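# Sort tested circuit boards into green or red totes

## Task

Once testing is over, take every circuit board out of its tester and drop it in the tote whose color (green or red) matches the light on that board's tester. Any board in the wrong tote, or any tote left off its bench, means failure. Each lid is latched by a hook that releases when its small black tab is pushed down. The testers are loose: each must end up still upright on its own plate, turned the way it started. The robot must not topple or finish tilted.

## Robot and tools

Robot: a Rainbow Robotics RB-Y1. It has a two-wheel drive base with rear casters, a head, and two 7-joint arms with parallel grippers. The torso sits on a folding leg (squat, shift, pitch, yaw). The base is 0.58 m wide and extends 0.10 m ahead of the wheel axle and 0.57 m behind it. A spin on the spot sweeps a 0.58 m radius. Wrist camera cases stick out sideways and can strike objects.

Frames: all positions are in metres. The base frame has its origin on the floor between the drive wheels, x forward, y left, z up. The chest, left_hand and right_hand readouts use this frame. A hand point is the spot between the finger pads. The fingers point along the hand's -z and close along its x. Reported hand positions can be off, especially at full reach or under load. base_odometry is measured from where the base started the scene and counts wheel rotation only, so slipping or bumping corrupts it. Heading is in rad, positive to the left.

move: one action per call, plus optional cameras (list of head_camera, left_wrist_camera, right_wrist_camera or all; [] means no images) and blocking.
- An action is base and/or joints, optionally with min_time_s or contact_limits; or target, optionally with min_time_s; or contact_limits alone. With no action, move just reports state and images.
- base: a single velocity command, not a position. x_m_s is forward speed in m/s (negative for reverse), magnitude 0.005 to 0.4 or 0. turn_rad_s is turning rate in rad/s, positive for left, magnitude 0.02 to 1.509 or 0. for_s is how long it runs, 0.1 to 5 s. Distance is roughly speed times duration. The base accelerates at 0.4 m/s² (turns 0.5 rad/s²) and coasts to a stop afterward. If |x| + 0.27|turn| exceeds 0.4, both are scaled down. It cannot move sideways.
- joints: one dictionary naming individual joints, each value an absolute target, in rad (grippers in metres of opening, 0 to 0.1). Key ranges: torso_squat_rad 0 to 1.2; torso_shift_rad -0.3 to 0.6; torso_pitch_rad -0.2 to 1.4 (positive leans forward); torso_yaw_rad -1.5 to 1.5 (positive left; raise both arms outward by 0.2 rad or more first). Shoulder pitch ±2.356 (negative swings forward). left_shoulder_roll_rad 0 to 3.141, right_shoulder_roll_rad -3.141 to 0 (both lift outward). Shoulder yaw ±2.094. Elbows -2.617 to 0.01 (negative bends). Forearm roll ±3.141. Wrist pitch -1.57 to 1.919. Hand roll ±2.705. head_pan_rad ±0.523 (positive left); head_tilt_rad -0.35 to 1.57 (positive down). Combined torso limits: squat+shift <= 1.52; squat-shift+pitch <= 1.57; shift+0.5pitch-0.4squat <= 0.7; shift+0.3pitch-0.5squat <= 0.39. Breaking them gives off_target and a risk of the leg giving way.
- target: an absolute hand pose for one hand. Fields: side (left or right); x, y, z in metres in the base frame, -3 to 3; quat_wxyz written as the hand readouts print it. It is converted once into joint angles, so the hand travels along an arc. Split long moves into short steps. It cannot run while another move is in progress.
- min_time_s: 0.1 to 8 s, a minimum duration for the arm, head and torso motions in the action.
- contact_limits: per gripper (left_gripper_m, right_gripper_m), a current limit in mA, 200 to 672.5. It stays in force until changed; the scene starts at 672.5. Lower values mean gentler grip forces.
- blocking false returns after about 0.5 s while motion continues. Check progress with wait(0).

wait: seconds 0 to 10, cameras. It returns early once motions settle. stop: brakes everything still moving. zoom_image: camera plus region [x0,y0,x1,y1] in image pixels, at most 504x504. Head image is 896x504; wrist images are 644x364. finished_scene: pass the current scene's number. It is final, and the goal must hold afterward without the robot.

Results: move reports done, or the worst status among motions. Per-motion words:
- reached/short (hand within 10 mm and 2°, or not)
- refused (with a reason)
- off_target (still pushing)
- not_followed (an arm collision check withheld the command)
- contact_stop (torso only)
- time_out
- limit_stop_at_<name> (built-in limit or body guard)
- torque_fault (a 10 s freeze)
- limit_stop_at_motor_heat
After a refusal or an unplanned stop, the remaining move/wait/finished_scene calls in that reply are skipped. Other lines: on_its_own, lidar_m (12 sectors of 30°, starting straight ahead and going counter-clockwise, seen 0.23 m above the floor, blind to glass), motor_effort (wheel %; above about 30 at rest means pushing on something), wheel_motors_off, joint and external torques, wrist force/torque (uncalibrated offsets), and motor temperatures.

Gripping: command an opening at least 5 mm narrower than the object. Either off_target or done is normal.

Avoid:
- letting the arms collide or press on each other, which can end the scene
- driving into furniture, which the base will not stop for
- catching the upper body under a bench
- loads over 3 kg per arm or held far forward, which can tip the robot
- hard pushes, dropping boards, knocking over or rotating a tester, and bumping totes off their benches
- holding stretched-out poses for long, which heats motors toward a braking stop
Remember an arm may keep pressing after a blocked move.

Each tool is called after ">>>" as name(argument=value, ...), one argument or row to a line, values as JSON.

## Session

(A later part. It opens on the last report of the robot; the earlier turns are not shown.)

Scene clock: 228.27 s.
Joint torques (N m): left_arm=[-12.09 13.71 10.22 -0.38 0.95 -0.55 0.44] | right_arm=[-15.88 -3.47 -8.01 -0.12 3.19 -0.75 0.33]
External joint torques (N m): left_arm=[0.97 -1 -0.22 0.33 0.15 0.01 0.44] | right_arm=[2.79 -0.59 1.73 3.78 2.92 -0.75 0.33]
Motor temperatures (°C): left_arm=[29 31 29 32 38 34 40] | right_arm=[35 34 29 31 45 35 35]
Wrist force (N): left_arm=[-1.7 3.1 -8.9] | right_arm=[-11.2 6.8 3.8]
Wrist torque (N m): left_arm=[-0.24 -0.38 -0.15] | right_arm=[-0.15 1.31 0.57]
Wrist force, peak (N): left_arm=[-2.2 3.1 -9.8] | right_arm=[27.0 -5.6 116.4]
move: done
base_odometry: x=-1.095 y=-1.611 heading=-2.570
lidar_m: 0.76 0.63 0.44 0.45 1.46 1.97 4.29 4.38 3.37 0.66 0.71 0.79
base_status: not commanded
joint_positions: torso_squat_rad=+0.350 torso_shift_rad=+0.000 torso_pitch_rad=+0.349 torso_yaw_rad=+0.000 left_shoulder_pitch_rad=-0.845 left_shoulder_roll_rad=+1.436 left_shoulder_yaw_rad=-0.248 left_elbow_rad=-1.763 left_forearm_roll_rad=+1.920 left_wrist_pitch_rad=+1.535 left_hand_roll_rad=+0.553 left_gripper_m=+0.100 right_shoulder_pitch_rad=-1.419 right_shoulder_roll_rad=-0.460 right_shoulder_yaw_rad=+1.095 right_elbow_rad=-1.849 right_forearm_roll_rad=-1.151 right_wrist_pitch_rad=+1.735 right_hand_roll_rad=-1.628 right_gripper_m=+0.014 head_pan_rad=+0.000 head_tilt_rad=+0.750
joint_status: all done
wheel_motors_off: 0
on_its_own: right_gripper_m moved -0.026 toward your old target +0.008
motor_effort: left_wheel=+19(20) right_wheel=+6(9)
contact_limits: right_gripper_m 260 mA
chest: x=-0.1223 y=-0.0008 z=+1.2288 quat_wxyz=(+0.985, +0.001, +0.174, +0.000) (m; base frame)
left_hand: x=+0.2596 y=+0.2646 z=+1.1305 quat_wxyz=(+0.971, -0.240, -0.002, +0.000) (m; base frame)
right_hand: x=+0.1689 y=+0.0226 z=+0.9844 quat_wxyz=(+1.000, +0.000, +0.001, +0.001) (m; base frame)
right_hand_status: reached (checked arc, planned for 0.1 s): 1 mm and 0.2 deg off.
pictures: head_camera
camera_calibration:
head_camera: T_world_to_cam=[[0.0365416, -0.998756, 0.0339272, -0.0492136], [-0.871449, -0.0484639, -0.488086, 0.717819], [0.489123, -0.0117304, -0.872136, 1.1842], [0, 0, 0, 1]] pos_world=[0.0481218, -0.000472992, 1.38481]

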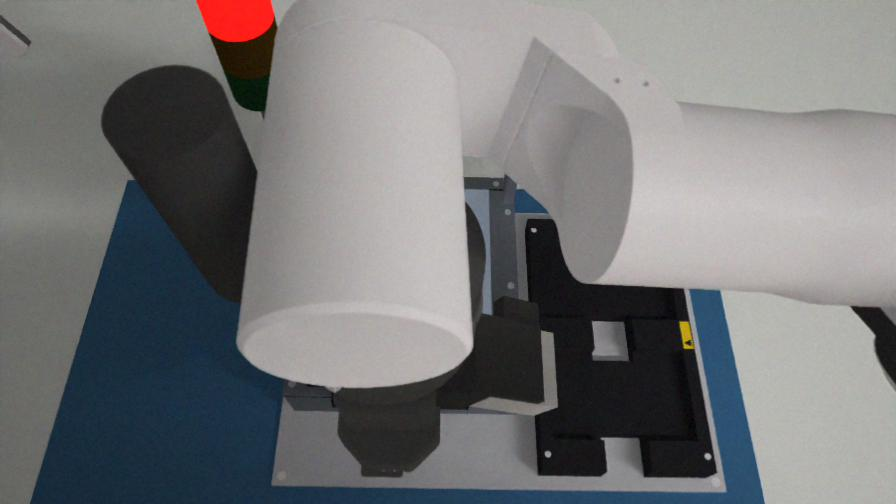

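>>> move(
  target={"side":"right","x":0.1687,"y":0.0225,"z":0.990,"quat_wxyz":[1,0,0,0]},
  min_time_s=0.8,
  cameras=["right_wrist_camera"],
)

Scene clock: 235.37 s.
Joint torques (N m): left_arm=[-12.28 13.68 10.45 -0.53 0.87 -0.5 0.49] | right_arm=[-18.87 -3.91 -10.51 -2.42 1.08 -0.18 -0.48]
External joint torques (N m): left_arm=[0.78 -1.03 0.01 0.18 0.08 0.06 0.49] | right_arm=[-0.17 -0.98 -0.73 1.41 0.9 -0.2 -0.48]
Motor temperatures (°C): left_arm=[29 31 29 32 38 34 40] | right_arm=[35 34 29 31 45 35 35]
Wrist force (N): left_arm=[-1.9 3.1 -9.2] | right_arm=[-3.0 8.7 -6.6]
Wrist torque (N m): left_arm=[-0.25 -0.41 -0.14] | right_arm=[-0.11 1.05 0.53]
Wrist force, peak (N): left_arm=[-1.9 3.0 -9.3] | right_arm=[6.7 12.1 -28.4]
move: done
base_odometry: x=-1.095 y=-1.611 heading=-2.570
lidar_m: 0.75 0.62 0.45 0.44 1.46 1.97 4.29 4.40 3.37 0.66 0.71 0.79
base_status: not commanded
joint_positions: torso_squat_rad=+0.350 torso_shift_rad=+0.000 torso_pitch_rad=+0.350 torso_yaw_rad=+0.000 left_shoulder_pitch_rad=-0.845 left_shoulder_roll_rad=+1.436 left_shoulder_yaw_rad=-0.248 left_elbow_rad=-1.763 left_forearm_roll_rad=+1.920 left_wrist_pitch_rad=+1.535 left_hand_roll_rad=+0.553 left_gripper_m=+0.100 right_shoulder_pitch_rad=-1.427 right_shoulder_roll_rad=-0.461 right_shoulder_yaw_rad=+1.087 right_elbow_rad=-1.859 right_forearm_roll_rad=-1.161 right_wrist_pitch_rad=+1.746 right_hand_roll_rad=-1.637 right_gripper_m=+0.009 head_pan_rad=+0.000 head_tilt_rad=+0.750
joint_status: all done
wheel_motors_off: 0
on_its_own: right_gripper_m moved -0.005 to your old target +0.008
motor_effort: left_wheel=+17(20) right_wheel=+6(8)
contact_limits: right_gripper_m 260 mA
chest: x=-0.1221 y=-0.0008 z=+1.2287 quat_wxyz=(+0.985, +0.001, +0.174, +0.000) (m; base frame)
left_hand: x=+0.2598 y=+0.2646 z=+1.1303 quat_wxyz=(+0.971, -0.240, -0.002, +0.000) (m; base frame)
right_hand: x=+0.1686 y=+0.0226 z=+0.9897 quat_wxyz=(+1.000, +0.000, +0.000, +0.000) (m; base frame)
right_hand_status: reached (checked arc, planned for 0.8 s): 0 mm and 0.1 deg off.
pictures: right_wrist_camera
camera_calibration:
right_wrist_camera: T_world_to_cam=[[-0.999682, 0.0194405, -0.0160796, 0.18646], [0.0102792, 0.895915, 0.444107, -0.428324], [0.0230396, 0.4438, -0.89583, 0.944371], [0, 0, 0, 1]] pos_world=[0.169046, -0.0389946, 1.03922]

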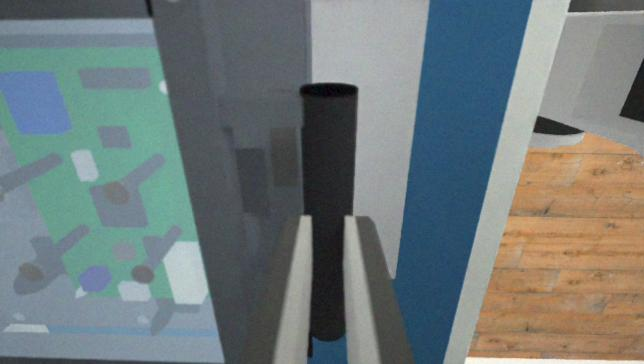

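>>> move(
  target={"side":"right","x":0.1687,"y":0.0225,"z":1.03,"quat_wxyz":[1,0,0,0]},
  cameras=[],
)

>>> move(
  target={"side":"right","x":0.25,"y":-0.1,"z":1.15,"quat_wxyz":[1,0,0,0]},
  cameras=[],
)

>>> move(
  target={"side":"right","x":0.25,"y":-0.3,"z":1.15,"quat_wxyz":[1,0,0,0]},
  cameras=["head_camera"],
)

>>> zoom_image(
  camera="head_camera",
  region=[270, 320, 410, 420],
)

Scene clock: 243.67 s.
Joint torques (N m): left_arm=[-12.45 13.86 10.3 -0.42 0.87 -0.51 0.48] | right_arm=[-16.8 -3.53 -9.49 -2.76 0.13 -0.15 -0.19]
External joint torques (N m): left_arm=[0.61 -0.86 -0.14 0.3 0.08 0.05 0.48] | right_arm=[2.15 -0.06 0.38 0.38 -0.07 -0.15 -0.19]
Motor temperatures (°C): left_arm=[29 31 30 32 38 34 40] | right_arm=[35 34 29 31 45 35 35]
Wrist force (N): left_arm=[-1.6 2.8 -9.1] | right_arm=[2.4 10.6 -13.1]
Wrist torque (N m): left_arm=[-0.21 -0.37 -0.15] | right_arm=[-0.04 0.88 0.53]
Wrist force, peak (N): left_arm=[-1.8 3.1 -9.2] | right_arm=[1.2 10.3 -14.7]
move: done
base_odometry: x=-1.095 y=-1.611 heading=-2.570
lidar_m: 0.76 0.63 0.44 0.44 1.46 1.97 4.29 4.39 3.36 0.67 0.70 0.79
base_status: not commanded
joint_positions: torso_squat_rad=+0.350 torso_shift_rad=+0.000 torso_pitch_rad=+0.350 torso_yaw_rad=+0.000 left_shoulder_pitch_rad=-0.845 left_shoulder_roll_rad=+1.436 left_shoulder_yaw_rad=-0.248 left_elbow_rad=-1.763 left_forearm_roll_rad=+1.920 left_wrist_pitch_rad=+1.535 left_hand_roll_rad=+0.553 left_gripper_m=+0.100 right_shoulder_pitch_rad=-1.493 right_shoulder_roll_rad=-0.470 right_shoulder_yaw_rad=+1.014 right_elbow_rad=-1.895 right_forearm_roll_rad=-1.250 right_wrist_pitch_rad=+1.823 right_hand_roll_rad=-1.674 right_gripper_m=+0.008 head_pan_rad=+0.000 head_tilt_rad=+0.750
joint_status: all done
wheel_motors_off: 0
motor_effort: left_wheel=+17(19) right_wheel=+6(8)
contact_limits: right_gripper_m 260 mA
chest: x=-0.1220 y=-0.0008 z=+1.2287 quat_wxyz=(+0.985, +0.000, +0.174, +0.000) (m; base frame)
left_hand: x=+0.2599 y=+0.2647 z=+1.1303 quat_wxyz=(+0.971, -0.240, -0.002, +0.000) (m; base frame)
right_hand: x=+0.1688 y=+0.0227 z=+1.0301 quat_wxyz=(+1.000, +0.000, +0.000, +0.000) (m; base frame)
right_hand_status: reached (checked arc, planned for 0.3 s): 0 mm and 0.0 deg off.
pictures: none
No camera images: "cameras" was empty.

Scene clock: 244.80 s.
Joint torques (N m): left_arm=[-12.15 13.56 10.35 -0.5 0.95 -0.52 0.46] | right_arm=[-18.23 -5.2 -9.07 -0.03 0.16 -0.15 -0.46]
External joint torques (N m): left_arm=[0.91 -1.16 -0.09 0.21 0.15 0.04 0.47] | right_arm=[2.18 2.27 1.07 0.41 -0.05 -0.15 -0.46]
Motor temperatures (°C): left_arm=[29 31 30 32 38 34 40] | right_arm=[35 34 29 31 45 35 35]
Wrist force (N): left_arm=[-1.7 3.0 -9.0] | right_arm=[2.4 10.6 -13.4]
Wrist torque (N m): left_arm=[-0.23 -0.38 -0.15] | right_arm=[-0.04 0.87 0.52]
Wrist force, peak (N): left_arm=[-1.8 2.9 -9.3] | right_arm=[0.9 11.4 -14.6]
move: done
base_odometry: x=-1.095 y=-1.611 heading=-2.570
lidar_m: 0.75 0.63 0.45 0.44 1.46 1.96 4.29 4.39 3.36 0.66 0.71 0.79
base_status: not commanded
joint_positions: torso_squat_rad=+0.350 torso_shift_rad=+0.000 torso_pitch_rad=+0.350 torso_yaw_rad=+0.000 left_shoulder_pitch_rad=-0.845 left_shoulder_roll_rad=+1.436 left_shoulder_yaw_rad=-0.248 left_elbow_rad=-1.763 left_forearm_roll_rad=+1.920 left_wrist_pitch_rad=+1.535 left_hand_roll_rad=+0.553 left_gripper_m=+0.100 right_shoulder_pitch_rad=-1.632 right_shoulder_roll_rad=-0.900 right_shoulder_yaw_rad=+0.790 right_elbow_rad=-1.835 right_forearm_roll_rad=-1.583 right_wrist_pitch_rad=+1.919 right_hand_roll_rad=-1.329 right_gripper_m=+0.008 head_pan_rad=+0.000 head_tilt_rad=+0.750
joint_status: all done
wheel_motors_off: 0
motor_effort: left_wheel=+17(20) right_wheel=+7(8)
contact_limits: right_gripper_m 260 mA
chest: x=-0.1220 y=-0.0008 z=+1.2287 quat_wxyz=(+0.985, +0.000, +0.174, +0.000) (m; base frame)
left_hand: x=+0.2599 y=+0.2647 z=+1.1303 quat_wxyz=(+0.971, -0.240, -0.002, +0.000) (m; base frame)
right_hand: x=+0.2501 y=-0.1000 z=+1.1503 quat_wxyz=(+1.000, +0.001, -0.001, +0.000) (m; base frame)
right_hand_status: reached (checked arc, planned for 0.8 s): 0 mm and 0.1 deg off.
pictures: none
No camera images: "cameras" was empty.

Scene clock: 246.40 s.
Joint torques (N m): left_arm=[-12.18 13.7 10.23 -0.36 0.9 -0.57 0.49] | right_arm=[-13.57 -10.17 -10.84 0.55 0.03 -0.17 -0.4]
External joint torques (N m): left_arm=[0.88 -1.02 -0.21 0.35 0.11 -0.01 0.5] | right_arm=[1.24 2 -0.32 -0.53 -0.24 -0.16 -0.4]
Motor temperatures (°C): left_arm=[29 31 30 32 38 34 40] | right_arm=[35 34 29 31 45 35 35]
Wrist force (N): left_arm=[-1.5 2.9 -9.3] | right_arm=[2.1 10.7 -13.2]
Wrist torque (N m): left_arm=[-0.22 -0.35 -0.16] | right_arm=[-0.04 0.85 0.51]
Wrist force, peak (N): left_arm=[-1.9 3.0 -9.3] | right_arm=[2.6 11.3 -13.8]
move: done
base_odometry: x=-1.095 y=-1.611 heading=-2.570
lidar_m: 0.75 0.63 0.45 0.44 1.46 1.97 4.28 4.39 3.36 0.66 0.71 0.79
base_status: not commanded
joint_positions: torso_squat_rad=+0.350 torso_shift_rad=+0.000 torso_pitch_rad=+0.350 torso_yaw_rad=+0.000 left_shoulder_pitch_rad=-0.845 left_shoulder_roll_rad=+1.436 left_shoulder_yaw_rad=-0.248 left_elbow_rad=-1.763 left_forearm_roll_rad=+1.920 left_wrist_pitch_rad=+1.535 left_hand_roll_rad=+0.553 left_gripper_m=+0.100 right_shoulder_pitch_rad=-1.329 right_shoulder_roll_rad=-1.530 right_shoulder_yaw_rad=+0.688 right_elbow_rad=-1.896 right_forearm_roll_rad=-1.716 right_wrist_pitch_rad=+1.737 right_hand_roll_rad=-0.790 right_gripper_m=+0.008 head_pan_rad=+0.000 head_tilt_rad=+0.750
joint_status: all done
wheel_motors_off: 0
motor_effort: left_wheel=+16(19) right_wheel=+6(7)
contact_limits: right_gripper_m 260 mA
chest: x=-0.1220 y=-0.0007 z=+1.2287 quat_wxyz=(+0.985, +0.000, +0.174, +0.000) (m; base frame)
left_hand: x=+0.2599 y=+0.2647 z=+1.1303 quat_wxyz=(+0.971, -0.240, -0.002, +0.000) (m; base frame)
right_hand: x=+0.2501 y=-0.3005 z=+1.1507 quat_wxyz=(+1.000, -0.003, -0.002, -0.001) (m; base frame)
right_hand_status: reached (checked arc, planned for 1.0 s): 1 mm and 0.5 deg off.
pictures: head_camera
camera_calibration:
head_camera: T_world_to_cam=[[0.0365823, -0.998751, 0.0340396, -0.0492727], [-0.871685, -0.0485485, -0.487656, 0.717515], [0.4887, -0.0118322, -0.872372, 1.18426], [0, 0, 0, 1]] pos_world=[0.0485036, -0.000364568, 1.38469]

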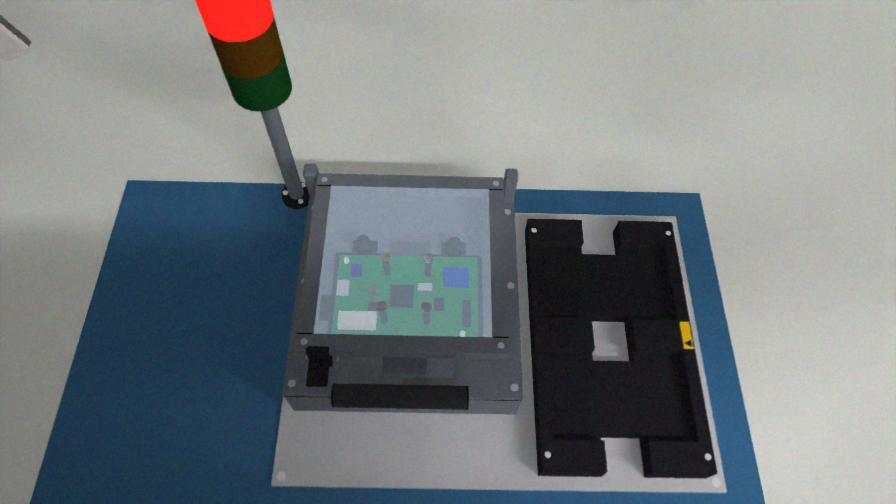

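Scaled by 3.600 from the camera's 896x504 image, which has a finer 1280x720 frame.

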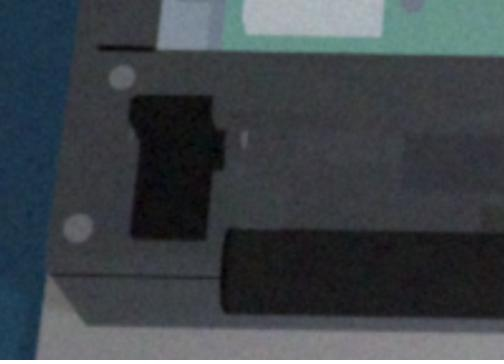

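>>> move(
  target={"side":"left","x":0.14,"y":0.2,"z":1.1,"quat_wxyz":[1,0,0,0]},
  cameras=[],
)

>>> move(
  target={"side":"left","x":0.121,"y":0.0845,"z":1.03,"quat_wxyz":[1,0,0,0]},
  cameras=[],
)

>>> move(
  target={"side":"left","x":0.1205,"y":0.0852,"z":0.985,"quat_wxyz":[1,0,0,0]},
  cameras=[],
)

>>> move(
  target={"side":"left","x":0.1205,"y":0.0852,"z":0.976,"quat_wxyz":[1,0,0,0]},
  min_time_s=0.6,
  cameras=["left_wrist_camera"],
)

Scene clock: 257.67 s.
Joint torques (N m): left_arm=[-11.29 7.13 7.14 0.57 0.28 0.08 -0.25] | right_arm=[-13.57 -10.32 -10.84 0.68 -0.2 -0.12 -0.35]
External joint torques (N m): left_arm=[-0.11 -1.47 -0.69 0.22 0.24 0.14 -0.25] | right_arm=[1.24 1.85 -0.32 -0.39 -0.46 -0.11 -0.35]
Motor temperatures (°C): left_arm=[29 31 30 32 38 34 40] | right_arm=[35 34 29 31 45 35 35]
Wrist force (N): left_arm=[-1.8 0.0 -9.3] | right_arm=[2.2 11.0 -13.1]
Wrist torque (N m): left_arm=[-0.05 -0.42 -0.20] | right_arm=[-0.07 0.86 0.50]
Wrist force, peak (N): left_arm=[-1.4 2.0 -9.8] | right_arm=[2.2 11.3 -13.3]
move: done
base_odometry: x=-1.095 y=-1.611 heading=-2.570
lidar_m: 0.76 0.63 0.45 0.44 1.46 1.97 4.29 4.39 3.36 0.66 0.71 0.80
base_status: not commanded
joint_positions: torso_squat_rad=+0.350 torso_shift_rad=+0.000 torso_pitch_rad=+0.350 torso_yaw_rad=+0.000 left_shoulder_pitch_rad=-1.127 left_shoulder_roll_rad=+1.339 left_shoulder_yaw_rad=-0.536 left_elbow_rad=-2.466 left_forearm_roll_rad=+1.634 left_wrist_pitch_rad=+1.759 left_hand_roll_rad=+1.400 left_gripper_m=+0.100 right_shoulder_pitch_rad=-1.329 right_shoulder_roll_rad=-1.530 right_shoulder_yaw_rad=+0.688 right_elbow_rad=-1.896 right_forearm_roll_rad=-1.716 right_wrist_pitch_rad=+1.737 right_hand_roll_rad=-0.790 right_gripper_m=+0.008 head_pan_rad=+0.000 head_tilt_rad=+0.750
joint_status: all done
wheel_motors_off: 0
motor_effort: left_wheel=+17(19) right_wheel=+5(7)
contact_limits: right_gripper_m 260 mA
chest: x=-0.1220 y=-0.0007 z=+1.2287 quat_wxyz=(+0.985, +0.000, +0.174, +0.000) (m; base frame)
left_hand: x=+0.1404 y=+0.2003 z=+1.1006 quat_wxyz=(+1.000, -0.003, -0.003, -0.002) (m; base frame)
left_hand_status: reached (checked arc, planned for 1.0 s): 1 mm and 0.5 deg off.
right_hand: x=+0.2501 y=-0.3004 z=+1.1506 quat_wxyz=(+1.000, -0.003, -0.002, -0.001) (m; base frame)
pictures: none
No camera images: "cameras" was empty.

Scene clock: 258.93 s.
Joint torques (N m): left_arm=[-13.73 3.98 7.76 -1.5 0.48 0.19 -0.34] | right_arm=[-13.62 -10.33 -10.66 0.93 0.01 -0.08 -0.34]
External joint torques (N m): left_arm=[-0.1 -0.42 -0.15 1.13 0.42 0.23 -0.34] | right_arm=[1.19 1.83 -0.15 -0.14 -0.25 -0.07 -0.34]
Motor temperatures (°C): left_arm=[29 31 30 32 38 34 40] | right_arm=[35 34 29 31 45 35 35]
Wrist force (N): left_arm=[-1.9 0.2 -9.7] | right_arm=[2.0 11.0 -12.9]
Wrist torque (N m): left_arm=[-0.10 -0.40 -0.20] | right_arm=[-0.07 0.83 0.51]
Wrist force, peak (N): left_arm=[-2.7 -0.4 -10.3] | right_arm=[2.0 11.0 -13.3]
move: done
base_odometry: x=-1.095 y=-1.611 heading=-2.570
lidar_m: 0.75 0.63 0.44 0.44 1.45 1.96 4.29 4.39 3.37 0.67 0.71 0.79
base_status: not commanded
joint_positions: torso_squat_rad=+0.350 torso_shift_rad=+0.000 torso_pitch_rad=+0.350 torso_yaw_rad=+0.000 left_shoulder_pitch_rad=-1.276 left_shoulder_roll_rad=+0.817 left_shoulder_yaw_rad=-0.937 left_elbow_rad=-2.372 left_forearm_roll_rad=+1.293 left_wrist_pitch_rad=+1.842 left_hand_roll_rad=+1.749 left_gripper_m=+0.100 right_shoulder_pitch_rad=-1.329 right_shoulder_roll_rad=-1.530 right_shoulder_yaw_rad=+0.688 right_elbow_rad=-1.896 right_forearm_roll_rad=-1.716 right_wrist_pitch_rad=+1.737 right_hand_roll_rad=-0.790 right_gripper_m=+0.008 head_pan_rad=+0.000 head_tilt_rad=+0.750
joint_status: all done
wheel_motors_off: 0
motor_effort: left_wheel=+16(18) right_wheel=+5(6)
contact_limits: right_gripper_m 260 mA
chest: x=-0.1220 y=-0.0007 z=+1.2287 quat_wxyz=(+0.985, +0.000, +0.174, +0.000) (m; base frame)
left_hand: x=+0.1209 y=+0.0845 z=+1.0300 quat_wxyz=(+1.000, +0.000, +0.000, +0.000) (m; base frame)
left_hand_status: reached (checked arc, planned for 0.9 s): 0 mm and 0.0 deg off.
right_hand: x=+0.2501 y=-0.3004 z=+1.1506 quat_wxyz=(+1.000, -0.003, -0.002, -0.001) (m; base frame)
pictures: none
No camera images: "cameras" was empty.

Scene clock: 259.67 s.
Joint torques (N m): left_arm=[-12.95 3.45 8.01 -2.85 0.39 -0.14 0.15] | right_arm=[-13.38 -10.67 -10.68 1.04 -0.07 -0.09 -0.27]
External joint torques (N m): left_arm=[0.25 -0.76 0.21 1.03 0.34 -0.1 0.15] | right_arm=[1.43 1.49 -0.17 -0.04 -0.33 -0.08 -0.27]
Motor temperatures (°C): left_arm=[29 31 30 32 38 34 40] | right_arm=[35 34 29 31 45 35 35]
Wrist force (N): left_arm=[-2.0 0.2 -9.7] | right_arm=[2.1 11.0 -12.8]
Wrist torque (N m): left_arm=[-0.09 -0.45 -0.23] | right_arm=[-0.07 0.85 0.51]
Wrist force, peak (N): left_arm=[-2.6 0.2 -10.7] | right_arm=[2.3 11.3 -13.3]
move: done
base_odometry: x=-1.095 y=-1.611 heading=-2.570
lidar_m: 0.75 0.63 0.45 0.45 1.46 1.97 4.29 4.38 3.36 0.67 0.71 0.79
base_status: not commanded
joint_positions: torso_squat_rad=+0.350 torso_shift_rad=+0.000 torso_pitch_rad=+0.350 torso_yaw_rad=+0.000 left_shoulder_pitch_rad=-1.186 left_shoulder_roll_rad=+0.811 left_shoulder_yaw_rad=-1.036 left_elbow_rad=-2.328 left_forearm_roll_rad=+1.130 left_wrist_pitch_rad=+1.767 left_hand_roll_rad=+1.686 left_gripper_m=+0.100 right_shoulder_pitch_rad=-1.329 right_shoulder_roll_rad=-1.530 right_shoulder_yaw_rad=+0.688 right_elbow_rad=-1.896 right_forearm_roll_rad=-1.716 right_wrist_pitch_rad=+1.737 right_hand_roll_rad=-0.790 right_gripper_m=+0.008 head_pan_rad=+0.000 head_tilt_rad=+0.750
joint_status: all done
wheel_motors_off: 0
motor_effort: left_wheel=+16(18) right_wheel=+5(7)
contact_limits: right_gripper_m 260 mA
chest: x=-0.1220 y=-0.0007 z=+1.2287 quat_wxyz=(+0.985, +0.000, +0.174, +0.000) (m; base frame)
left_hand: x=+0.1204 y=+0.0855 z=+0.9852 quat_wxyz=(+1.000, +0.000, +0.000, +0.000) (m; base frame)
left_hand_status: reached (checked arc, planned for 0.4 s): 0 mm and 0.0 deg off.
right_hand: x=+0.2501 y=-0.3004 z=+1.1506 quat_wxyz=(+1.000, -0.003, -0.002, -0.001) (m; base frame)
pictures: none
No camera images: "cameras" was empty.

Scene clock: 260.60 s.
Joint torques (N m): left_arm=[-9.77 2.7 4.95 -1.07 0.07 -0.54 -0.23] | right_arm=[-13.68 -10.66 -10.72 0.99 -0.03 -0.18 -0.36]
External joint torques (N m): left_arm=[3.37 -1.46 -2.83 3.02 0.01 -0.51 -0.23] | right_arm=[1.13 1.5 -0.21 -0.08 -0.29 -0.17 -0.36]
Motor temperatures (°C): left_arm=[29 31 30 32 38 34 40] | right_arm=[35 34 29 31 45 35 35]
Wrist force (N): left_arm=[-4.9 1.1 1.0] | right_arm=[2.2 11.1 -13.1]
Wrist torque (N m): left_arm=[0.00 -0.94 -0.16] | right_arm=[-0.09 0.86 0.51]
Wrist force, peak (N): left_arm=[-1.8 0.4 -10.0] | right_arm=[2.2 11.0 -13.3]
move: done
base_odometry: x=-1.095 y=-1.611 heading=-2.570
lidar_m: 0.75 0.63 0.44 0.44 1.45 1.97 4.29 4.39 3.37 0.65 0.71 0.80
base_status: not commanded
joint_positions: torso_squat_rad=+0.350 torso_shift_rad=+0.000 torso_pitch_rad=+0.350 torso_yaw_rad=+0.000 left_shoulder_pitch_rad=-1.172 left_shoulder_roll_rad=+0.808 left_shoulder_yaw_rad=-1.055 left_elbow_rad=-2.315 left_forearm_roll_rad=+1.101 left_wrist_pitch_rad=+1.750 left_hand_roll_rad=+1.674 left_gripper_m=+0.100 right_shoulder_pitch_rad=-1.329 right_shoulder_roll_rad=-1.530 right_shoulder_yaw_rad=+0.688 right_elbow_rad=-1.896 right_forearm_roll_rad=-1.716 right_wrist_pitch_rad=+1.737 right_hand_roll_rad=-0.790 right_gripper_m=+0.008 head_pan_rad=+0.000 head_tilt_rad=+0.750
joint_status: all done
wheel_motors_off: 0
motor_effort: left_wheel=+16(17) right_wheel=+6(6)
contact_limits: right_gripper_m 260 mA
chest: x=-0.1221 y=-0.0007 z=+1.2288 quat_wxyz=(+0.985, +0.000, +0.174, +0.000) (m; base frame)
left_hand: x=+0.1205 y=+0.0853 z=+0.9767 quat_wxyz=(+1.000, +0.000, -0.001, +0.000) (m; base frame)
left_hand_status: reached (checked arc, planned for 0.6 s): 1 mm and 0.1 deg off.
right_hand: x=+0.2500 y=-0.3004 z=+1.1507 quat_wxyz=(+1.000, -0.003, -0.002, -0.001) (m; base frame)
pictures: left_wrist_camera
camera_calibration:
left_wrist_camera: T_world_to_cam=[[0.999825, 0.0150572, -0.011057, -0.112353], [0.0185401, -0.872353, 0.488525, -0.37067], [-0.00228975, -0.488645, -0.87248, 0.963152], [0, 0, 0, 1]] pos_world=[0.121411, 0.148976, 1.02017]

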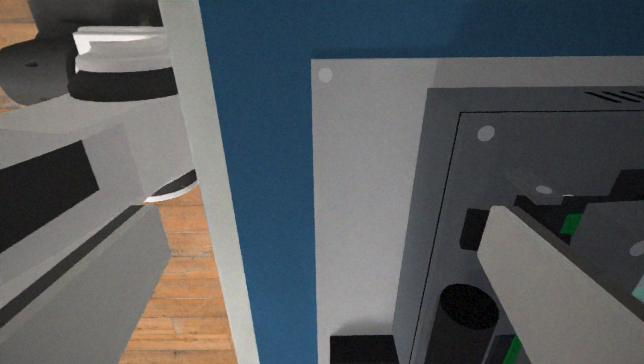

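>>> move(
  target={"side":"left","x":0.1205,"y":0.0852,"z":0.975,"quat_wxyz":[1,0,0,0]},
  min_time_s=0.4,
  cameras=[],
)

>>> move(
  target={"side":"left","x":0.1205,"y":0.0852,"z":1.0,"quat_wxyz":[1,0,0,0]},
  cameras=[],
)

>>> move(
  target={"side":"left","x":0.14,"y":0.2,"z":1.1,"quat_wxyz":[1,0,0,0]},
  cameras=[],
)

>>> move(
  target={"side":"left","x":0.26,"y":0.265,"z":1.13,"quat_wxyz":[0.97,-0.24,0,0]},
  cameras=["head_camera"],
)

>>> move(
  joints={"right_gripper_m":0.06},
  cameras=[],
)

>>> move(
  target={"side":"right","x":0.17,"y":0.0,"z":1.08,"quat_wxyz":[1,0,0,0]},
  cameras=[],
)

>>> move(
  target={"side":"right","x":0.168,"y":0.022,"z":1.01,"quat_wxyz":[1,0,0,0]},
  cameras=["right_wrist_camera"],
)

Scene clock: 273.00 s.
Joint torques (N m): left_arm=[-8.91 3.14 4.15 0.44 -0.68 -0.88 -0.44] | right_arm=[-13.65 -10.39 -10.58 0.99 -0.09 -0.06 -0.33]
External joint torques (N m): left_arm=[4.22 -1.02 -3.64 4.56 -0.74 -0.84 -0.44] | right_arm=[1.16 1.78 -0.06 -0.08 -0.35 -0.05 -0.33]
Motor temperatures (°C): left_arm=[29 31 29 32 38 34 40] | right_arm=[35 34 29 31 45 35 35]
Wrist force (N): left_arm=[-9.7 3.3 10.4] | right_arm=[2.1 11.1 -13.0]
Wrist torque (N m): left_arm=[0.02 -1.38 -0.02] | right_arm=[-0.10 0.85 0.50]
Wrist force, peak (N): left_arm=[-10.6 3.6 11.4] | right_arm=[2.4 11.1 -13.3]
move: done
base_odometry: x=-1.095 y=-1.611 heading=-2.570
lidar_m: 0.75 0.63 0.45 0.44 1.46 1.97 4.29 4.39 3.35 0.66 0.71 0.79
base_status: not commanded
joint_positions: torso_squat_rad=+0.350 torso_shift_rad=+0.000 torso_pitch_rad=+0.349 torso_yaw_rad=+0.000 left_shoulder_pitch_rad=-1.170 left_shoulder_roll_rad=+0.808 left_shoulder_yaw_rad=-1.057 left_elbow_rad=-2.312 left_forearm_roll_rad=+1.097 left_wrist_pitch_rad=+1.747 left_hand_roll_rad=+1.672 left_gripper_m=+0.100 right_shoulder_pitch_rad=-1.329 right_shoulder_roll_rad=-1.530 right_shoulder_yaw_rad=+0.688 right_elbow_rad=-1.896 right_forearm_roll_rad=-1.716 right_wrist_pitch_rad=+1.737 right_hand_roll_rad=-0.790 right_gripper_m=+0.008 head_pan_rad=+0.000 head_tilt_rad=+0.750
joint_status: all done
wheel_motors_off: 0
motor_effort: left_wheel=+16(17) right_wheel=+6(6)
contact_limits: right_gripper_m 260 mA
chest: x=-0.1222 y=-0.0007 z=+1.2288 quat_wxyz=(+0.985, +0.000, +0.174, +0.000) (m; base frame)
left_hand: x=+0.1207 y=+0.0850 z=+0.9756 quat_wxyz=(+1.000, +0.000, -0.001, +0.000) (m; base frame)
left_hand_status: reached (checked arc, planned for 0.4 s): 1 mm and 0.1 deg off.
right_hand: x=+0.2499 y=-0.3004 z=+1.1508 quat_wxyz=(+1.000, -0.003, -0.002, -0.001) (m; base frame)
pictures: none
No camera images: "cameras" was empty.

Scene clock: 273.63 s.
Joint torques (N m): left_arm=[-12.4 4.47 7.65 -3.01 0.11 0.08 0.17] | right_arm=[-13.58 -10.49 -10.65 1.12 -0.08 -0.09 -0.39]
External joint torques (N m): left_arm=[0.95 0.2 -0.19 0.49 0.04 0.12 0.17] | right_arm=[1.23 1.68 -0.14 0.04 -0.34 -0.08 -0.4]
Motor temperatures (°C): left_arm=[29 31 29 32 38 34 40] | right_arm=[35 34 29 31 45 35 35]
Wrist force (N): left_arm=[-1.9 0.2 -9.6] | right_arm=[2.1 11.0 -12.9]
Wrist torque (N m): left_arm=[-0.10 -0.42 -0.20] | right_arm=[-0.05 0.85 0.50]
Wrist force, peak (N): left_arm=[-9.9 3.1 11.0] | right_arm=[2.3 11.2 -13.2]
move: done
base_odometry: x=-1.095 y=-1.611 heading=-2.570
lidar_m: 0.75 0.63 0.45 0.44 1.46 1.97 4.29 4.38 3.37 0.67 0.70 0.79
base_status: not commanded
joint_positions: torso_squat_rad=+0.350 torso_shift_rad=+0.000 torso_pitch_rad=+0.350 torso_yaw_rad=+0.000 left_shoulder_pitch_rad=-1.213 left_shoulder_roll_rad=+0.813 left_shoulder_yaw_rad=-1.003 left_elbow_rad=-2.345 left_forearm_roll_rad=+1.182 left_wrist_pitch_rad=+1.793 left_hand_roll_rad=+1.705 left_gripper_m=+0.100 right_shoulder_pitch_rad=-1.329 right_shoulder_roll_rad=-1.530 right_shoulder_yaw_rad=+0.688 right_elbow_rad=-1.896 right_forearm_roll_rad=-1.716 right_wrist_pitch_rad=+1.737 right_hand_roll_rad=-0.790 right_gripper_m=+0.008 head_pan_rad=+0.000 head_tilt_rad=+0.750
joint_status: all done
wheel_motors_off: 0
motor_effort: left_wheel=+16(17) right_wheel=+5(7)
contact_limits: right_gripper_m 260 mA
chest: x=-0.1220 y=-0.0007 z=+1.2287 quat_wxyz=(+0.985, +0.000, +0.174, +0.000) (m; base frame)
left_hand: x=+0.1207 y=+0.0851 z=+0.9999 quat_wxyz=(+1.000, +0.000, +0.000, +0.000) (m; base frame)
left_hand_status: reached (checked arc, planned for 0.3 s): 0 mm and 0.0 deg off.
right_hand: x=+0.2501 y=-0.3004 z=+1.1507 quat_wxyz=(+1.000, -0.003, -0.002, -0.001) (m; base frame)
pictures: none
No camera images: "cameras" was empty.

Scene clock: 274.90 s.
Joint torques (N m): left_arm=[-9.52 8.29 7.99 -0.01 0.1 -0.32 0.22] | right_arm=[-13.47 -10.69 -10.72 0.98 -0.05 -0.03 -0.33]
External joint torques (N m): left_arm=[1.76 -0.16 0.11 -0.43 0.05 -0.28 0.22] | right_arm=[1.34 1.47 -0.2 -0.09 -0.31 -0.02 -0.33]
Motor temperatures (°C): left_arm=[29 31 29 32 38 34 40] | right_arm=[35 34 29 31 45 35 35]
Wrist force (N): left_arm=[-1.8 -0.1 -9.4] | right_arm=[2.3 11.0 -13.1]
Wrist torque (N m): left_arm=[-0.05 -0.42 -0.21] | right_arm=[-0.06 0.86 0.53]
Wrist force, peak (N): left_arm=[-2.3 -0.3 -10.2] | right_arm=[2.1 11.2 -13.3]
move: done
base_odometry: x=-1.095 y=-1.611 heading=-2.570
lidar_m: 0.75 0.63 0.45 0.44 1.46 1.97 4.28 4.39 3.37 0.65 0.71 0.79
base_status: not commanded
joint_positions: torso_squat_rad=+0.350 torso_shift_rad=+0.000 torso_pitch_rad=+0.350 torso_yaw_rad=+0.000 left_shoulder_pitch_rad=-1.165 left_shoulder_roll_rad=+1.351 left_shoulder_yaw_rad=-0.583 left_elbow_rad=-2.462 left_forearm_roll_rad=+1.641 left_wrist_pitch_rad=+1.742 left_hand_roll_rad=+1.410 left_gripper_m=+0.100 right_shoulder_pitch_rad=-1.329 right_shoulder_roll_rad=-1.530 right_shoulder_yaw_rad=+0.688 right_elbow_rad=-1.896 right_forearm_roll_rad=-1.716 right_wrist_pitch_rad=+1.737 right_hand_roll_rad=-0.790 right_gripper_m=+0.008 head_pan_rad=+0.000 head_tilt_rad=+0.750
joint_status: all done
wheel_motors_off: 0
motor_effort: left_wheel=+17(17) right_wheel=+4(7)
contact_limits: right_gripper_m 260 mA
chest: x=-0.1220 y=-0.0007 z=+1.2287 quat_wxyz=(+0.985, +0.000, +0.174, +0.000) (m; base frame)
left_hand: x=+0.1402 y=+0.1999 z=+1.1002 quat_wxyz=(+1.000, +0.001, -0.001, +0.000) (m; base frame)
left_hand_status: reached (checked arc, planned for 0.9 s): 0 mm and 0.2 deg off.
right_hand: x=+0.2501 y=-0.3003 z=+1.1507 quat_wxyz=(+1.000, -0.003, -0.002, -0.001) (m; base frame)
pictures: none
No camera images: "cameras" was empty.

Scene clock: 276.43 s.
Joint torques (N m): left_arm=[-11.51 13.96 10.95 -0.3 0.79 -0.53 0.46] | right_arm=[-13.5 -10.55 -10.5 1.05 0.04 -0.08 -0.36]
External joint torques (N m): left_arm=[1.47 -0.67 0.35 -0.09 -0.02 0.02 0.46] | right_arm=[1.31 1.62 0.02 -0.03 -0.22 -0.07 -0.36]
Motor temperatures (°C): left_arm=[29 31 29 32 38 34 40] | right_arm=[35 34 29 31 45 35 35]
Wrist force (N): left_arm=[-1.7 3.1 -8.6] | right_arm=[1.9 10.9 -13.2]
Wrist torque (N m): left_arm=[-0.24 -0.39 -0.15] | right_arm=[-0.07 0.84 0.51]
Wrist force, peak (N): left_arm=[-1.9 0.3 -9.8] | right_arm=[2.1 11.1 -13.2]
move: done
base_odometry: x=-1.095 y=-1.611 heading=-2.570
lidar_m: 0.75 0.64 0.45 0.44 1.46 1.96 4.28 4.39 3.36 0.67 0.71 0.79
base_status: not commanded
joint_positions: torso_squat_rad=+0.350 torso_shift_rad=+0.000 torso_pitch_rad=+0.350 torso_yaw_rad=+0.000 left_shoulder_pitch_rad=-0.886 left_shoulder_roll_rad=+1.497 left_shoulder_yaw_rad=-0.342 left_elbow_rad=-1.764 left_forearm_roll_rad=+1.972 left_wrist_pitch_rad=+1.471 left_hand_roll_rad=+0.529 left_gripper_m=+0.100 right_shoulder_pitch_rad=-1.329 right_shoulder_roll_rad=-1.530 right_shoulder_yaw_rad=+0.688 right_elbow_rad=-1.896 right_forearm_roll_rad=-1.716 right_wrist_pitch_rad=+1.737 right_hand_roll_rad=-0.790 right_gripper_m=+0.008 head_pan_rad=+0.000 head_tilt_rad=+0.750
joint_status: all done
wheel_motors_off: 0
motor_effort: left_wheel=+15(17) right_wheel=+5(6)
contact_limits: right_gripper_m 260 mA
chest: x=-0.1220 y=-0.0007 z=+1.2287 quat_wxyz=(+0.985, +0.000, +0.174, +0.000) (m; base frame)
left_hand: x=+0.2599 y=+0.2647 z=+1.1303 quat_wxyz=(+0.971, -0.240, -0.002, +0.000) (m; base frame)
left_hand_status: reached (checked arc, planned for 1.0 s): 0 mm and 0.3 deg off.
right_hand: x=+0.2501 y=-0.3004 z=+1.1507 quat_wxyz=(+1.000, -0.003, -0.002, -0.001) (m; base frame)
pictures: head_camera
camera_calibration:
head_camera: T_world_to_cam=[[0.0366202, -0.998749, 0.0340388, -0.0492605], [-0.87168, -0.0485812, -0.487661, 0.717522], [0.488704, -0.0118127, -0.872369, 1.18425], [0, 0, 0, 1]] pos_world=[0.0485028, -0.000351496, 1.38469]

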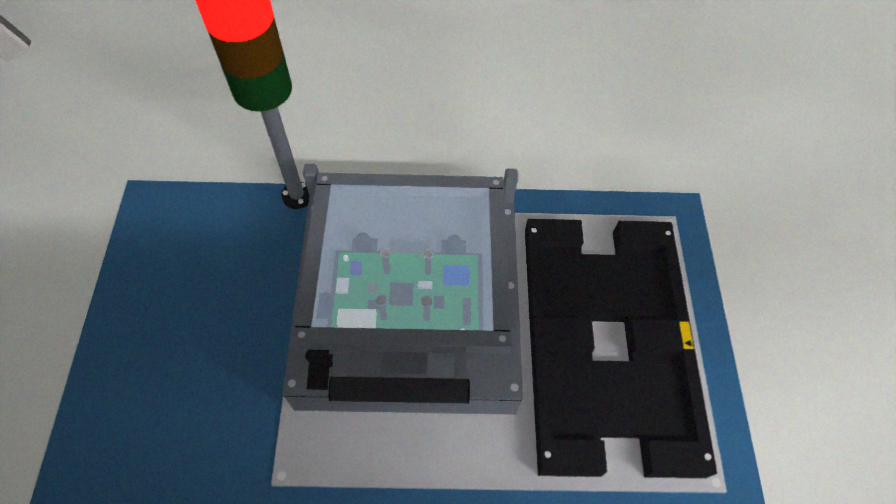

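Scene clock: 277.53 s.
Joint torques (N m): left_arm=[-11.36 14.06 10.9 -0.32 0.78 -0.45 0.42] | right_arm=[-13.61 -10.83 -10.39 1.12 -0.03 -0.08 -0.38]
External joint torques (N m): left_arm=[1.63 -0.57 0.31 -0.1 -0.02 0.09 0.42] | right_arm=[1.2 1.34 0.12 0.05 -0.3 -0.07 -0.38]
Motor temperatures (°C): left_arm=[29 31 29 32 38 34 40] | right_arm=[35 34 29 31 45 35 35]
Wrist force (N): left_arm=[-1.5 3.0 -8.7] | right_arm=[2.1 11.0 -12.9]
Wrist torque (N m): left_arm=[-0.24 -0.38 -0.15] | right_arm=[-0.06 0.85 0.50]
Wrist force, peak (N): left_arm=[-2.0 3.2 -9.1] | right_arm=[2.2 11.2 -13.2]
move: done
base_odometry: x=-1.095 y=-1.611 heading=-2.570
lidar_m: 0.75 0.63 0.45 0.44 1.46 1.97 4.29 4.39 3.36 0.66 0.71 0.79
base_status: not commanded
joint_positions: torso_squat_rad=+0.350 torso_shift_rad=+0.000 torso_pitch_rad=+0.350 torso_yaw_rad=+0.000 left_shoulder_pitch_rad=-0.886 left_shoulder_roll_rad=+1.497 left_shoulder_yaw_rad=-0.342 left_elbow_rad=-1.764 left_forearm_roll_rad=+1.972 left_wrist_pitch_rad=+1.471 left_hand_roll_rad=+0.529 left_gripper_m=+0.100 right_shoulder_pitch_rad=-1.329 right_shoulder_roll_rad=-1.530 right_shoulder_yaw_rad=+0.688 right_elbow_rad=-1.896 right_forearm_roll_rad=-1.716 right_wrist_pitch_rad=+1.737 right_hand_roll_rad=-0.790 right_gripper_m=+0.060 head_pan_rad=+0.000 head_tilt_rad=+0.750
joint_status: all done
wheel_motors_off: 0
motor_effort: left_wheel=+16(18) right_wheel=+5(6)
contact_limits: right_gripper_m 260 mA
chest: x=-0.1220 y=-0.0007 z=+1.2287 quat_wxyz=(+0.985, +0.000, +0.174, +0.000) (m; base frame)
left_hand: x=+0.2599 y=+0.2647 z=+1.1303 quat_wxyz=(+0.971, -0.240, -0.002, +0.000) (m; base frame)
right_hand: x=+0.2501 y=-0.3004 z=+1.1507 quat_wxyz=(+1.000, -0.003, -0.002, -0.001) (m; base frame)
pictures: none
No camera images: "cameras" was empty.

Scene clock: 279.30 s.
Joint torques (N m): left_arm=[-11.62 14.09 10.98 -0.27 0.93 -0.55 0.48] | right_arm=[-17.6 -5.5 -9.1 -0.99 0.01 0.26 0.32]
External joint torques (N m): left_arm=[1.37 -0.54 0.38 -0.05 0.13 -0.01 0.49] | right_arm=[1.57 -0.3 1.21 0.22 -0.19 0.26 0.32]
Motor temperatures (°C): left_arm=[29 31 29 32 38 34 40] | right_arm=[35 34 29 31 45 35 35]
Wrist force (N): left_arm=[-1.6 3.3 -9.1] | right_arm=[2.0 11.0 -13.1]
Wrist torque (N m): left_arm=[-0.26 -0.37 -0.14] | right_arm=[-0.09 0.82 0.51]
Wrist force, peak (N): left_arm=[-1.6 3.1 -9.3] | right_arm=[2.2 11.2 -13.5]
move: done
base_odometry: x=-1.095 y=-1.611 heading=-2.570
lidar_m: 0.76 0.63 0.44 0.45 1.46 1.97 4.29 4.39 3.37 0.66 0.71 0.80
base_status: not commanded
joint_positions: torso_squat_rad=+0.350 torso_shift_rad=+0.000 torso_pitch_rad=+0.350 torso_yaw_rad=+0.000 left_shoulder_pitch_rad=-0.886 left_shoulder_roll_rad=+1.497 left_shoulder_yaw_rad=-0.342 left_elbow_rad=-1.764 left_forearm_roll_rad=+1.972 left_wrist_pitch_rad=+1.471 left_hand_roll_rad=+0.529 left_gripper_m=+0.100 right_shoulder_pitch_rad=-1.653 right_shoulder_roll_rad=-0.622 right_shoulder_yaw_rad=+1.020 right_elbow_rad=-1.983 right_forearm_roll_rad=-1.469 right_wrist_pitch_rad=+1.778 right_hand_roll_rad=-1.727 right_gripper_m=+0.060 head_pan_rad=+0.000 head_tilt_rad=+0.750
joint_status: all done
wheel_motors_off: 0
motor_effort: left_wheel=+17(19) right_wheel=+5(7)
contact_limits: right_gripper_m 260 mA
chest: x=-0.1220 y=-0.0007 z=+1.2287 quat_wxyz=(+0.985, +0.000, +0.174, +0.000) (m; base frame)
left_hand: x=+0.2599 y=+0.2647 z=+1.1303 quat_wxyz=(+0.971, -0.240, -0.002, +0.000) (m; base frame)
right_hand: x=+0.1696 y=-0.0005 z=+1.0803 quat_wxyz=(+1.000, +0.001, -0.001, +0.000) (m; base frame)
right_hand_status: reached (checked arc, planned for 1.2 s): 1 mm and 0.1 deg off.
pictures: none
No camera images: "cameras" was empty.

Scene clock: 280.27 s.
Joint torques (N m): left_arm=[-11.69 14.12 10.79 -0.13 0.95 -0.56 0.51] | right_arm=[-18.01 -3.54 -9.95 -1.89 -0.23 0.12 0.14]
External joint torques (N m): left_arm=[1.29 -0.51 0.19 0.08 0.15 -0.02 0.52] | right_arm=[1.1 0.58 0.37 0.73 -0.43 0.12 0.14]
Motor temperatures (°C): left_arm=[29 31 29 32 38 34 40] | right_arm=[35 34 29 31 45 35 35]
Wrist force (N): left_arm=[-1.7 2.8 -8.7] | right_arm=[2.1 10.4 -13.2]
Wrist torque (N m): left_arm=[-0.20 -0.39 -0.14] | right_arm=[0.00 0.83 0.53]
Wrist force, peak (N): left_arm=[-1.5 3.3 -9.0] | right_arm=[2.5 11.2 -14.5]
move: done
base_odometry: x=-1.095 y=-1.611 heading=-2.570
lidar_m: 0.75 0.63 0.45 0.44 1.47 1.97 4.29 4.39 3.37 0.66 0.71 0.79
base_status: not commanded
joint_positions: torso_squat_rad=+0.350 torso_shift_rad=+0.000 torso_pitch_rad=+0.350 torso_yaw_rad=+0.000 left_shoulder_pitch_rad=-0.886 left_shoulder_roll_rad=+1.497 left_shoulder_yaw_rad=-0.342 left_elbow_rad=-1.764 left_forearm_roll_rad=+1.972 left_wrist_pitch_rad=+1.471 left_hand_roll_rad=+0.529 left_gripper_m=+0.100 right_shoulder_pitch_rad=-1.562 right_shoulder_roll_rad=-0.520 right_shoulder_yaw_rad=+1.157 right_elbow_rad=-1.885 right_forearm_roll_rad=-1.292 right_wrist_pitch_rad=+1.670 right_hand_roll_rad=-1.699 right_gripper_m=+0.060 head_pan_rad=+0.000 head_tilt_rad=+0.750
joint_status: all done
wheel_motors_off: 0
motor_effort: left_wheel=+17(19) right_wheel=+6(6)
contact_limits: right_gripper_m 260 mA
chest: x=-0.1220 y=-0.0007 z=+1.2287 quat_wxyz=(+0.985, +0.000, +0.174, +0.000) (m; base frame)
left_hand: x=+0.2599 y=+0.2647 z=+1.1303 quat_wxyz=(+0.971, -0.240, -0.002, +0.000) (m; base frame)
right_hand: x=+0.1680 y=+0.0220 z=+1.0101 quat_wxyz=(+1.000, +0.000, +0.000, +0.000) (m; base frame)
right_hand_status: reached (checked arc, planned for 0.4 s): 0 mm and 0.0 deg off.
pictures: right_wrist_camera
camera_calibration:
right_wrist_camera: T_world_to_cam=[[-0.999647, 0.0202593, -0.017201, 0.187369], [0.0105113, 0.895842, 0.444248, -0.437005], [0.0244095, 0.443911, -0.895739, 0.962575], [0, 0, 0, 1]] pos_world=[0.168401, -0.0396052, 1.05958]

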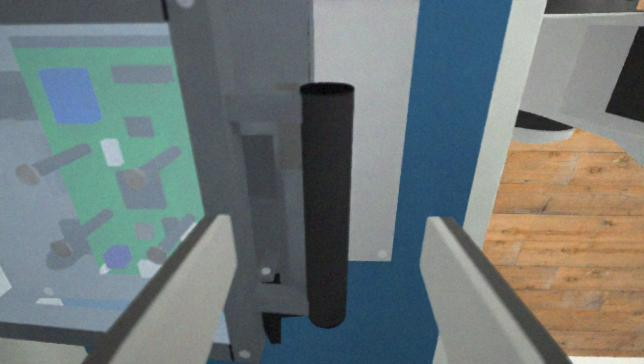

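>>> move(
  joints={"right_gripper_m":0.034},
  cameras=[],
)

>>> move(
  target={"side":"right","x":0.1685,"y":0.022,"z":0.992,"quat_wxyz":[1,0,0,0]},
  min_time_s=0.8,
  cameras=["right_wrist_camera"],
)

>>> move(
  target={"side":"right","x":0.1685,"y":0.022,"z":0.987,"quat_wxyz":[1,0,0,0]},
  min_time_s=0.6,
  cameras=["right_wrist_camera"],
)

Scene clock: 287.63 s.
Joint torques (N m): left_arm=[-11.7 14.01 10.89 -0.21 0.87 -0.48 0.48] | right_arm=[-18.01 -3.67 -9.85 -1.89 -0.23 0.14 0.26]
External joint torques (N m): left_arm=[1.28 -0.62 0.29 0 0.07 0.06 0.49] | right_arm=[1.1 0.46 0.48 0.73 -0.44 0.14 0.26]
Motor temperatures (°C): left_arm=[29 31 30 32 38 34 40] | right_arm=[35 34 29 31 45 35 35]
Wrist force (N): left_arm=[-1.6 3.2 -9.1] | right_arm=[2.3 10.5 -13.6]
Wrist torque (N m): left_arm=[-0.24 -0.38 -0.14] | right_arm=[-0.02 0.86 0.52]
Wrist force, peak (N): left_arm=[-1.8 3.3 -9.2] | right_arm=[2.3 10.8 -13.5]
move: done
base_odometry: x=-1.095 y=-1.611 heading=-2.570
lidar_m: 0.75 0.62 0.45 0.45 1.46 1.97 4.29 4.40 3.36 0.66 0.71 0.80
base_status: not commanded
joint_positions: torso_squat_rad=+0.350 torso_shift_rad=+0.000 torso_pitch_rad=+0.350 torso_yaw_rad=+0.000 left_shoulder_pitch_rad=-0.886 left_shoulder_roll_rad=+1.497 left_shoulder_yaw_rad=-0.342 left_elbow_rad=-1.764 left_forearm_roll_rad=+1.972 left_wrist_pitch_rad=+1.471 left_hand_roll_rad=+0.529 left_gripper_m=+0.100 right_shoulder_pitch_rad=-1.562 right_shoulder_roll_rad=-0.520 right_shoulder_yaw_rad=+1.157 right_elbow_rad=-1.885 right_forearm_roll_rad=-1.292 right_wrist_pitch_rad=+1.670 right_hand_roll_rad=-1.699 right_gripper_m=+0.034 head_pan_rad=+0.000 head_tilt_rad=+0.750
joint_status: all done
wheel_motors_off: 0
motor_effort: left_wheel=+18(20) right_wheel=+4(6)
contact_limits: right_gripper_m 260 mA
chest: x=-0.1220 y=-0.0007 z=+1.2287 quat_wxyz=(+0.985, +0.000, +0.174, +0.000) (m; base frame)
left_hand: x=+0.2599 y=+0.2647 z=+1.1303 quat_wxyz=(+0.971, -0.240, -0.002, +0.000) (m; base frame)
right_hand: x=+0.1680 y=+0.0220 z=+1.0101 quat_wxyz=(+1.000, +0.000, +0.000, +0.000) (m; base frame)
pictures: none
No camera images: "cameras" was empty.

Scene clock: 288.77 s.
Joint torques (N m): left_arm=[-11.67 13.99 10.82 -0.23 0.84 -0.51 0.49] | right_arm=[-16.18 -1.25 -8.48 -1.76 0.32 -0.23 0.42]
External joint torques (N m): left_arm=[1.31 -0.63 0.22 -0.01 0.03 0.03 0.49] | right_arm=[2.86 2.66 1.78 1.15 0.11 -0.24 0.42]
Motor temperatures (°C): left_arm=[29 31 30 32 38 34 40] | right_arm=[35 34 29 31 45 35 35]
Wrist force (N): left_arm=[-1.5 2.8 -8.6] | right_arm=[2.5 10.3 -13.3]
Wrist torque (N m): left_arm=[-0.21 -0.37 -0.16] | right_arm=[-0.01 0.89 0.54]
Wrist force, peak (N): left_arm=[-1.8 3.3 -9.0] | right_arm=[2.4 11.0 -13.4]
move: done
base_odometry: x=-1.095 y=-1.611 heading=-2.570
lidar_m: 0.76 0.63 0.45 0.44 1.46 1.96 4.28 4.39 3.37 0.66 0.71 0.80
base_status: not commanded
joint_positions: torso_squat_rad=+0.350 torso_shift_rad=+0.000 torso_pitch_rad=+0.350 torso_yaw_rad=+0.000 left_shoulder_pitch_rad=-0.886 left_shoulder_roll_rad=+1.497 left_shoulder_yaw_rad=-0.342 left_elbow_rad=-1.764 left_forearm_roll_rad=+1.972 left_wrist_pitch_rad=+1.471 left_hand_roll_rad=+0.529 left_gripper_m=+0.100 right_shoulder_pitch_rad=-1.534 right_shoulder_roll_rad=-0.512 right_shoulder_yaw_rad=+1.189 right_elbow_rad=-1.866 right_forearm_roll_rad=-1.252 right_wrist_pitch_rad=+1.639 right_hand_roll_rad=-1.684 right_gripper_m=+0.034 head_pan_rad=+0.000 head_tilt_rad=+0.750
joint_status: all done
wheel_motors_off: 0
motor_effort: left_wheel=+19(19) right_wheel=+5(6)
contact_limits: right_gripper_m 260 mA
chest: x=-0.1220 y=-0.0007 z=+1.2287 quat_wxyz=(+0.985, +0.000, +0.174, +0.000) (m; base frame)
left_hand: x=+0.2599 y=+0.2647 z=+1.1303 quat_wxyz=(+0.971, -0.240, -0.002, +0.000) (m; base frame)
right_hand: x=+0.1688 y=+0.0220 z=+0.9923 quat_wxyz=(+1.000, +0.000, +0.000, +0.000) (m; base frame)
right_hand_status: reached (checked arc, planned for 0.8 s): 0 mm and 0.1 deg off.
pictures: right_wrist_camera
camera_calibration:
right_wrist_camera: T_world_to_cam=[[-0.999632, 0.0205158, -0.0177738, 0.188374], [0.0104844, 0.8958, 0.444334, -0.429175], [0.0250376, 0.443984, -0.895685, 0.946514], [0, 0, 0, 1]] pos_world=[0.169106, -0.0396476, 1.04182]

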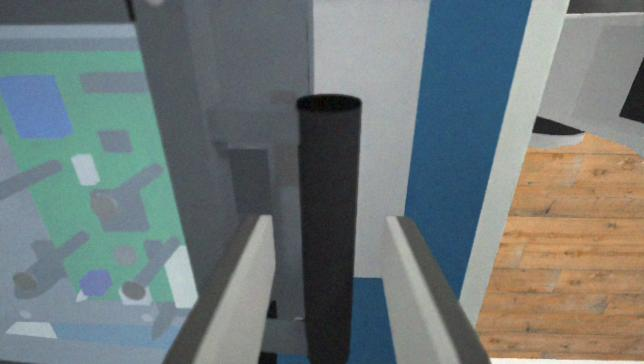

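Scene clock: 289.70 s.
Joint torques (N m): left_arm=[-11.52 14.08 10.98 -0.23 0.99 -0.5 0.46] | right_arm=[-15.8 -1.3 -8.28 -1.75 0.35 -0.34 0.39]
External joint torques (N m): left_arm=[1.47 -0.55 0.38 -0.02 0.19 0.04 0.46] | right_arm=[3.21 2.54 1.95 1.24 0.15 -0.34 0.39]
Motor temperatures (°C): left_arm=[29 31 30 32 38 34 40] | right_arm=[35 34 29 31 45 35 35]
Wrist force (N): left_arm=[-1.7 3.0 -8.8] | right_arm=[2.4 10.7 -13.4]
Wrist torque (N m): left_arm=[-0.22 -0.39 -0.16] | right_arm=[-0.03 0.88 0.52]
Wrist force, peak (N): left_arm=[-1.5 3.2 -9.2] | right_arm=[2.3 10.6 -13.7]
move: done
base_odometry: x=-1.095 y=-1.611 heading=-2.570
lidar_m: 0.76 0.63 0.44 0.44 1.46 1.97 4.29 4.38 3.36 0.67 0.71 0.79
base_status: not commanded
joint_positions: torso_squat_rad=+0.350 torso_shift_rad=+0.000 torso_pitch_rad=+0.350 torso_yaw_rad=+0.000 left_shoulder_pitch_rad=-0.886 left_shoulder_roll_rad=+1.497 left_shoulder_yaw_rad=-0.342 left_elbow_rad=-1.764 left_forearm_roll_rad=+1.972 left_wrist_pitch_rad=+1.471 left_hand_roll_rad=+0.529 left_gripper_m=+0.100 right_shoulder_pitch_rad=-1.526 right_shoulder_roll_rad=-0.510 right_shoulder_yaw_rad=+1.197 right_elbow_rad=-1.860 right_forearm_roll_rad=-1.242 right_wrist_pitch_rad=+1.630 right_hand_roll_rad=-1.681 right_gripper_m=+0.034 head_pan_rad=+0.000 head_tilt_rad=+0.750
joint_status: all done
wheel_motors_off: 0
motor_effort: left_wheel=+17(20) right_wheel=+5(6)
contact_limits: right_gripper_m 260 mA
chest: x=-0.1220 y=-0.0007 z=+1.2287 quat_wxyz=(+0.985, +0.000, +0.174, +0.000) (m; base frame)
left_hand: x=+0.2599 y=+0.2647 z=+1.1303 quat_wxyz=(+0.971, -0.240, -0.002, +0.000) (m; base frame)
right_hand: x=+0.1687 y=+0.0219 z=+0.9874 quat_wxyz=(+1.000, +0.000, +0.000, +0.000) (m; base frame)
right_hand_status: reached (checked arc, planned for 0.6 s): 0 mm and 0.1 deg off.
pictures: right_wrist_camera
camera_calibration:
right_wrist_camera: T_world_to_cam=[[-0.999633, 0.0204328, -0.017799, 0.188271], [0.0103998, 0.895818, 0.444299, -0.4269], [0.0250229, 0.443951, -0.895702, 0.942154], [0, 0, 0, 1]] pos_world=[0.169066, -0.0396928, 1.03691]

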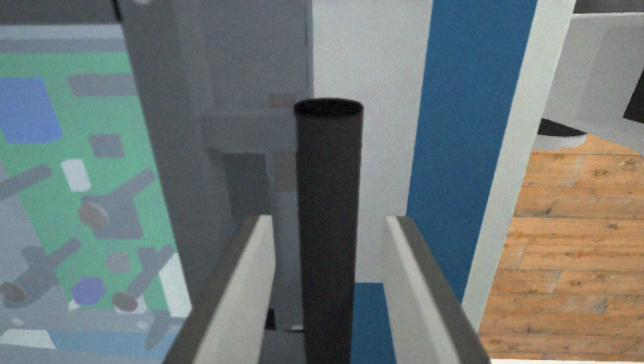

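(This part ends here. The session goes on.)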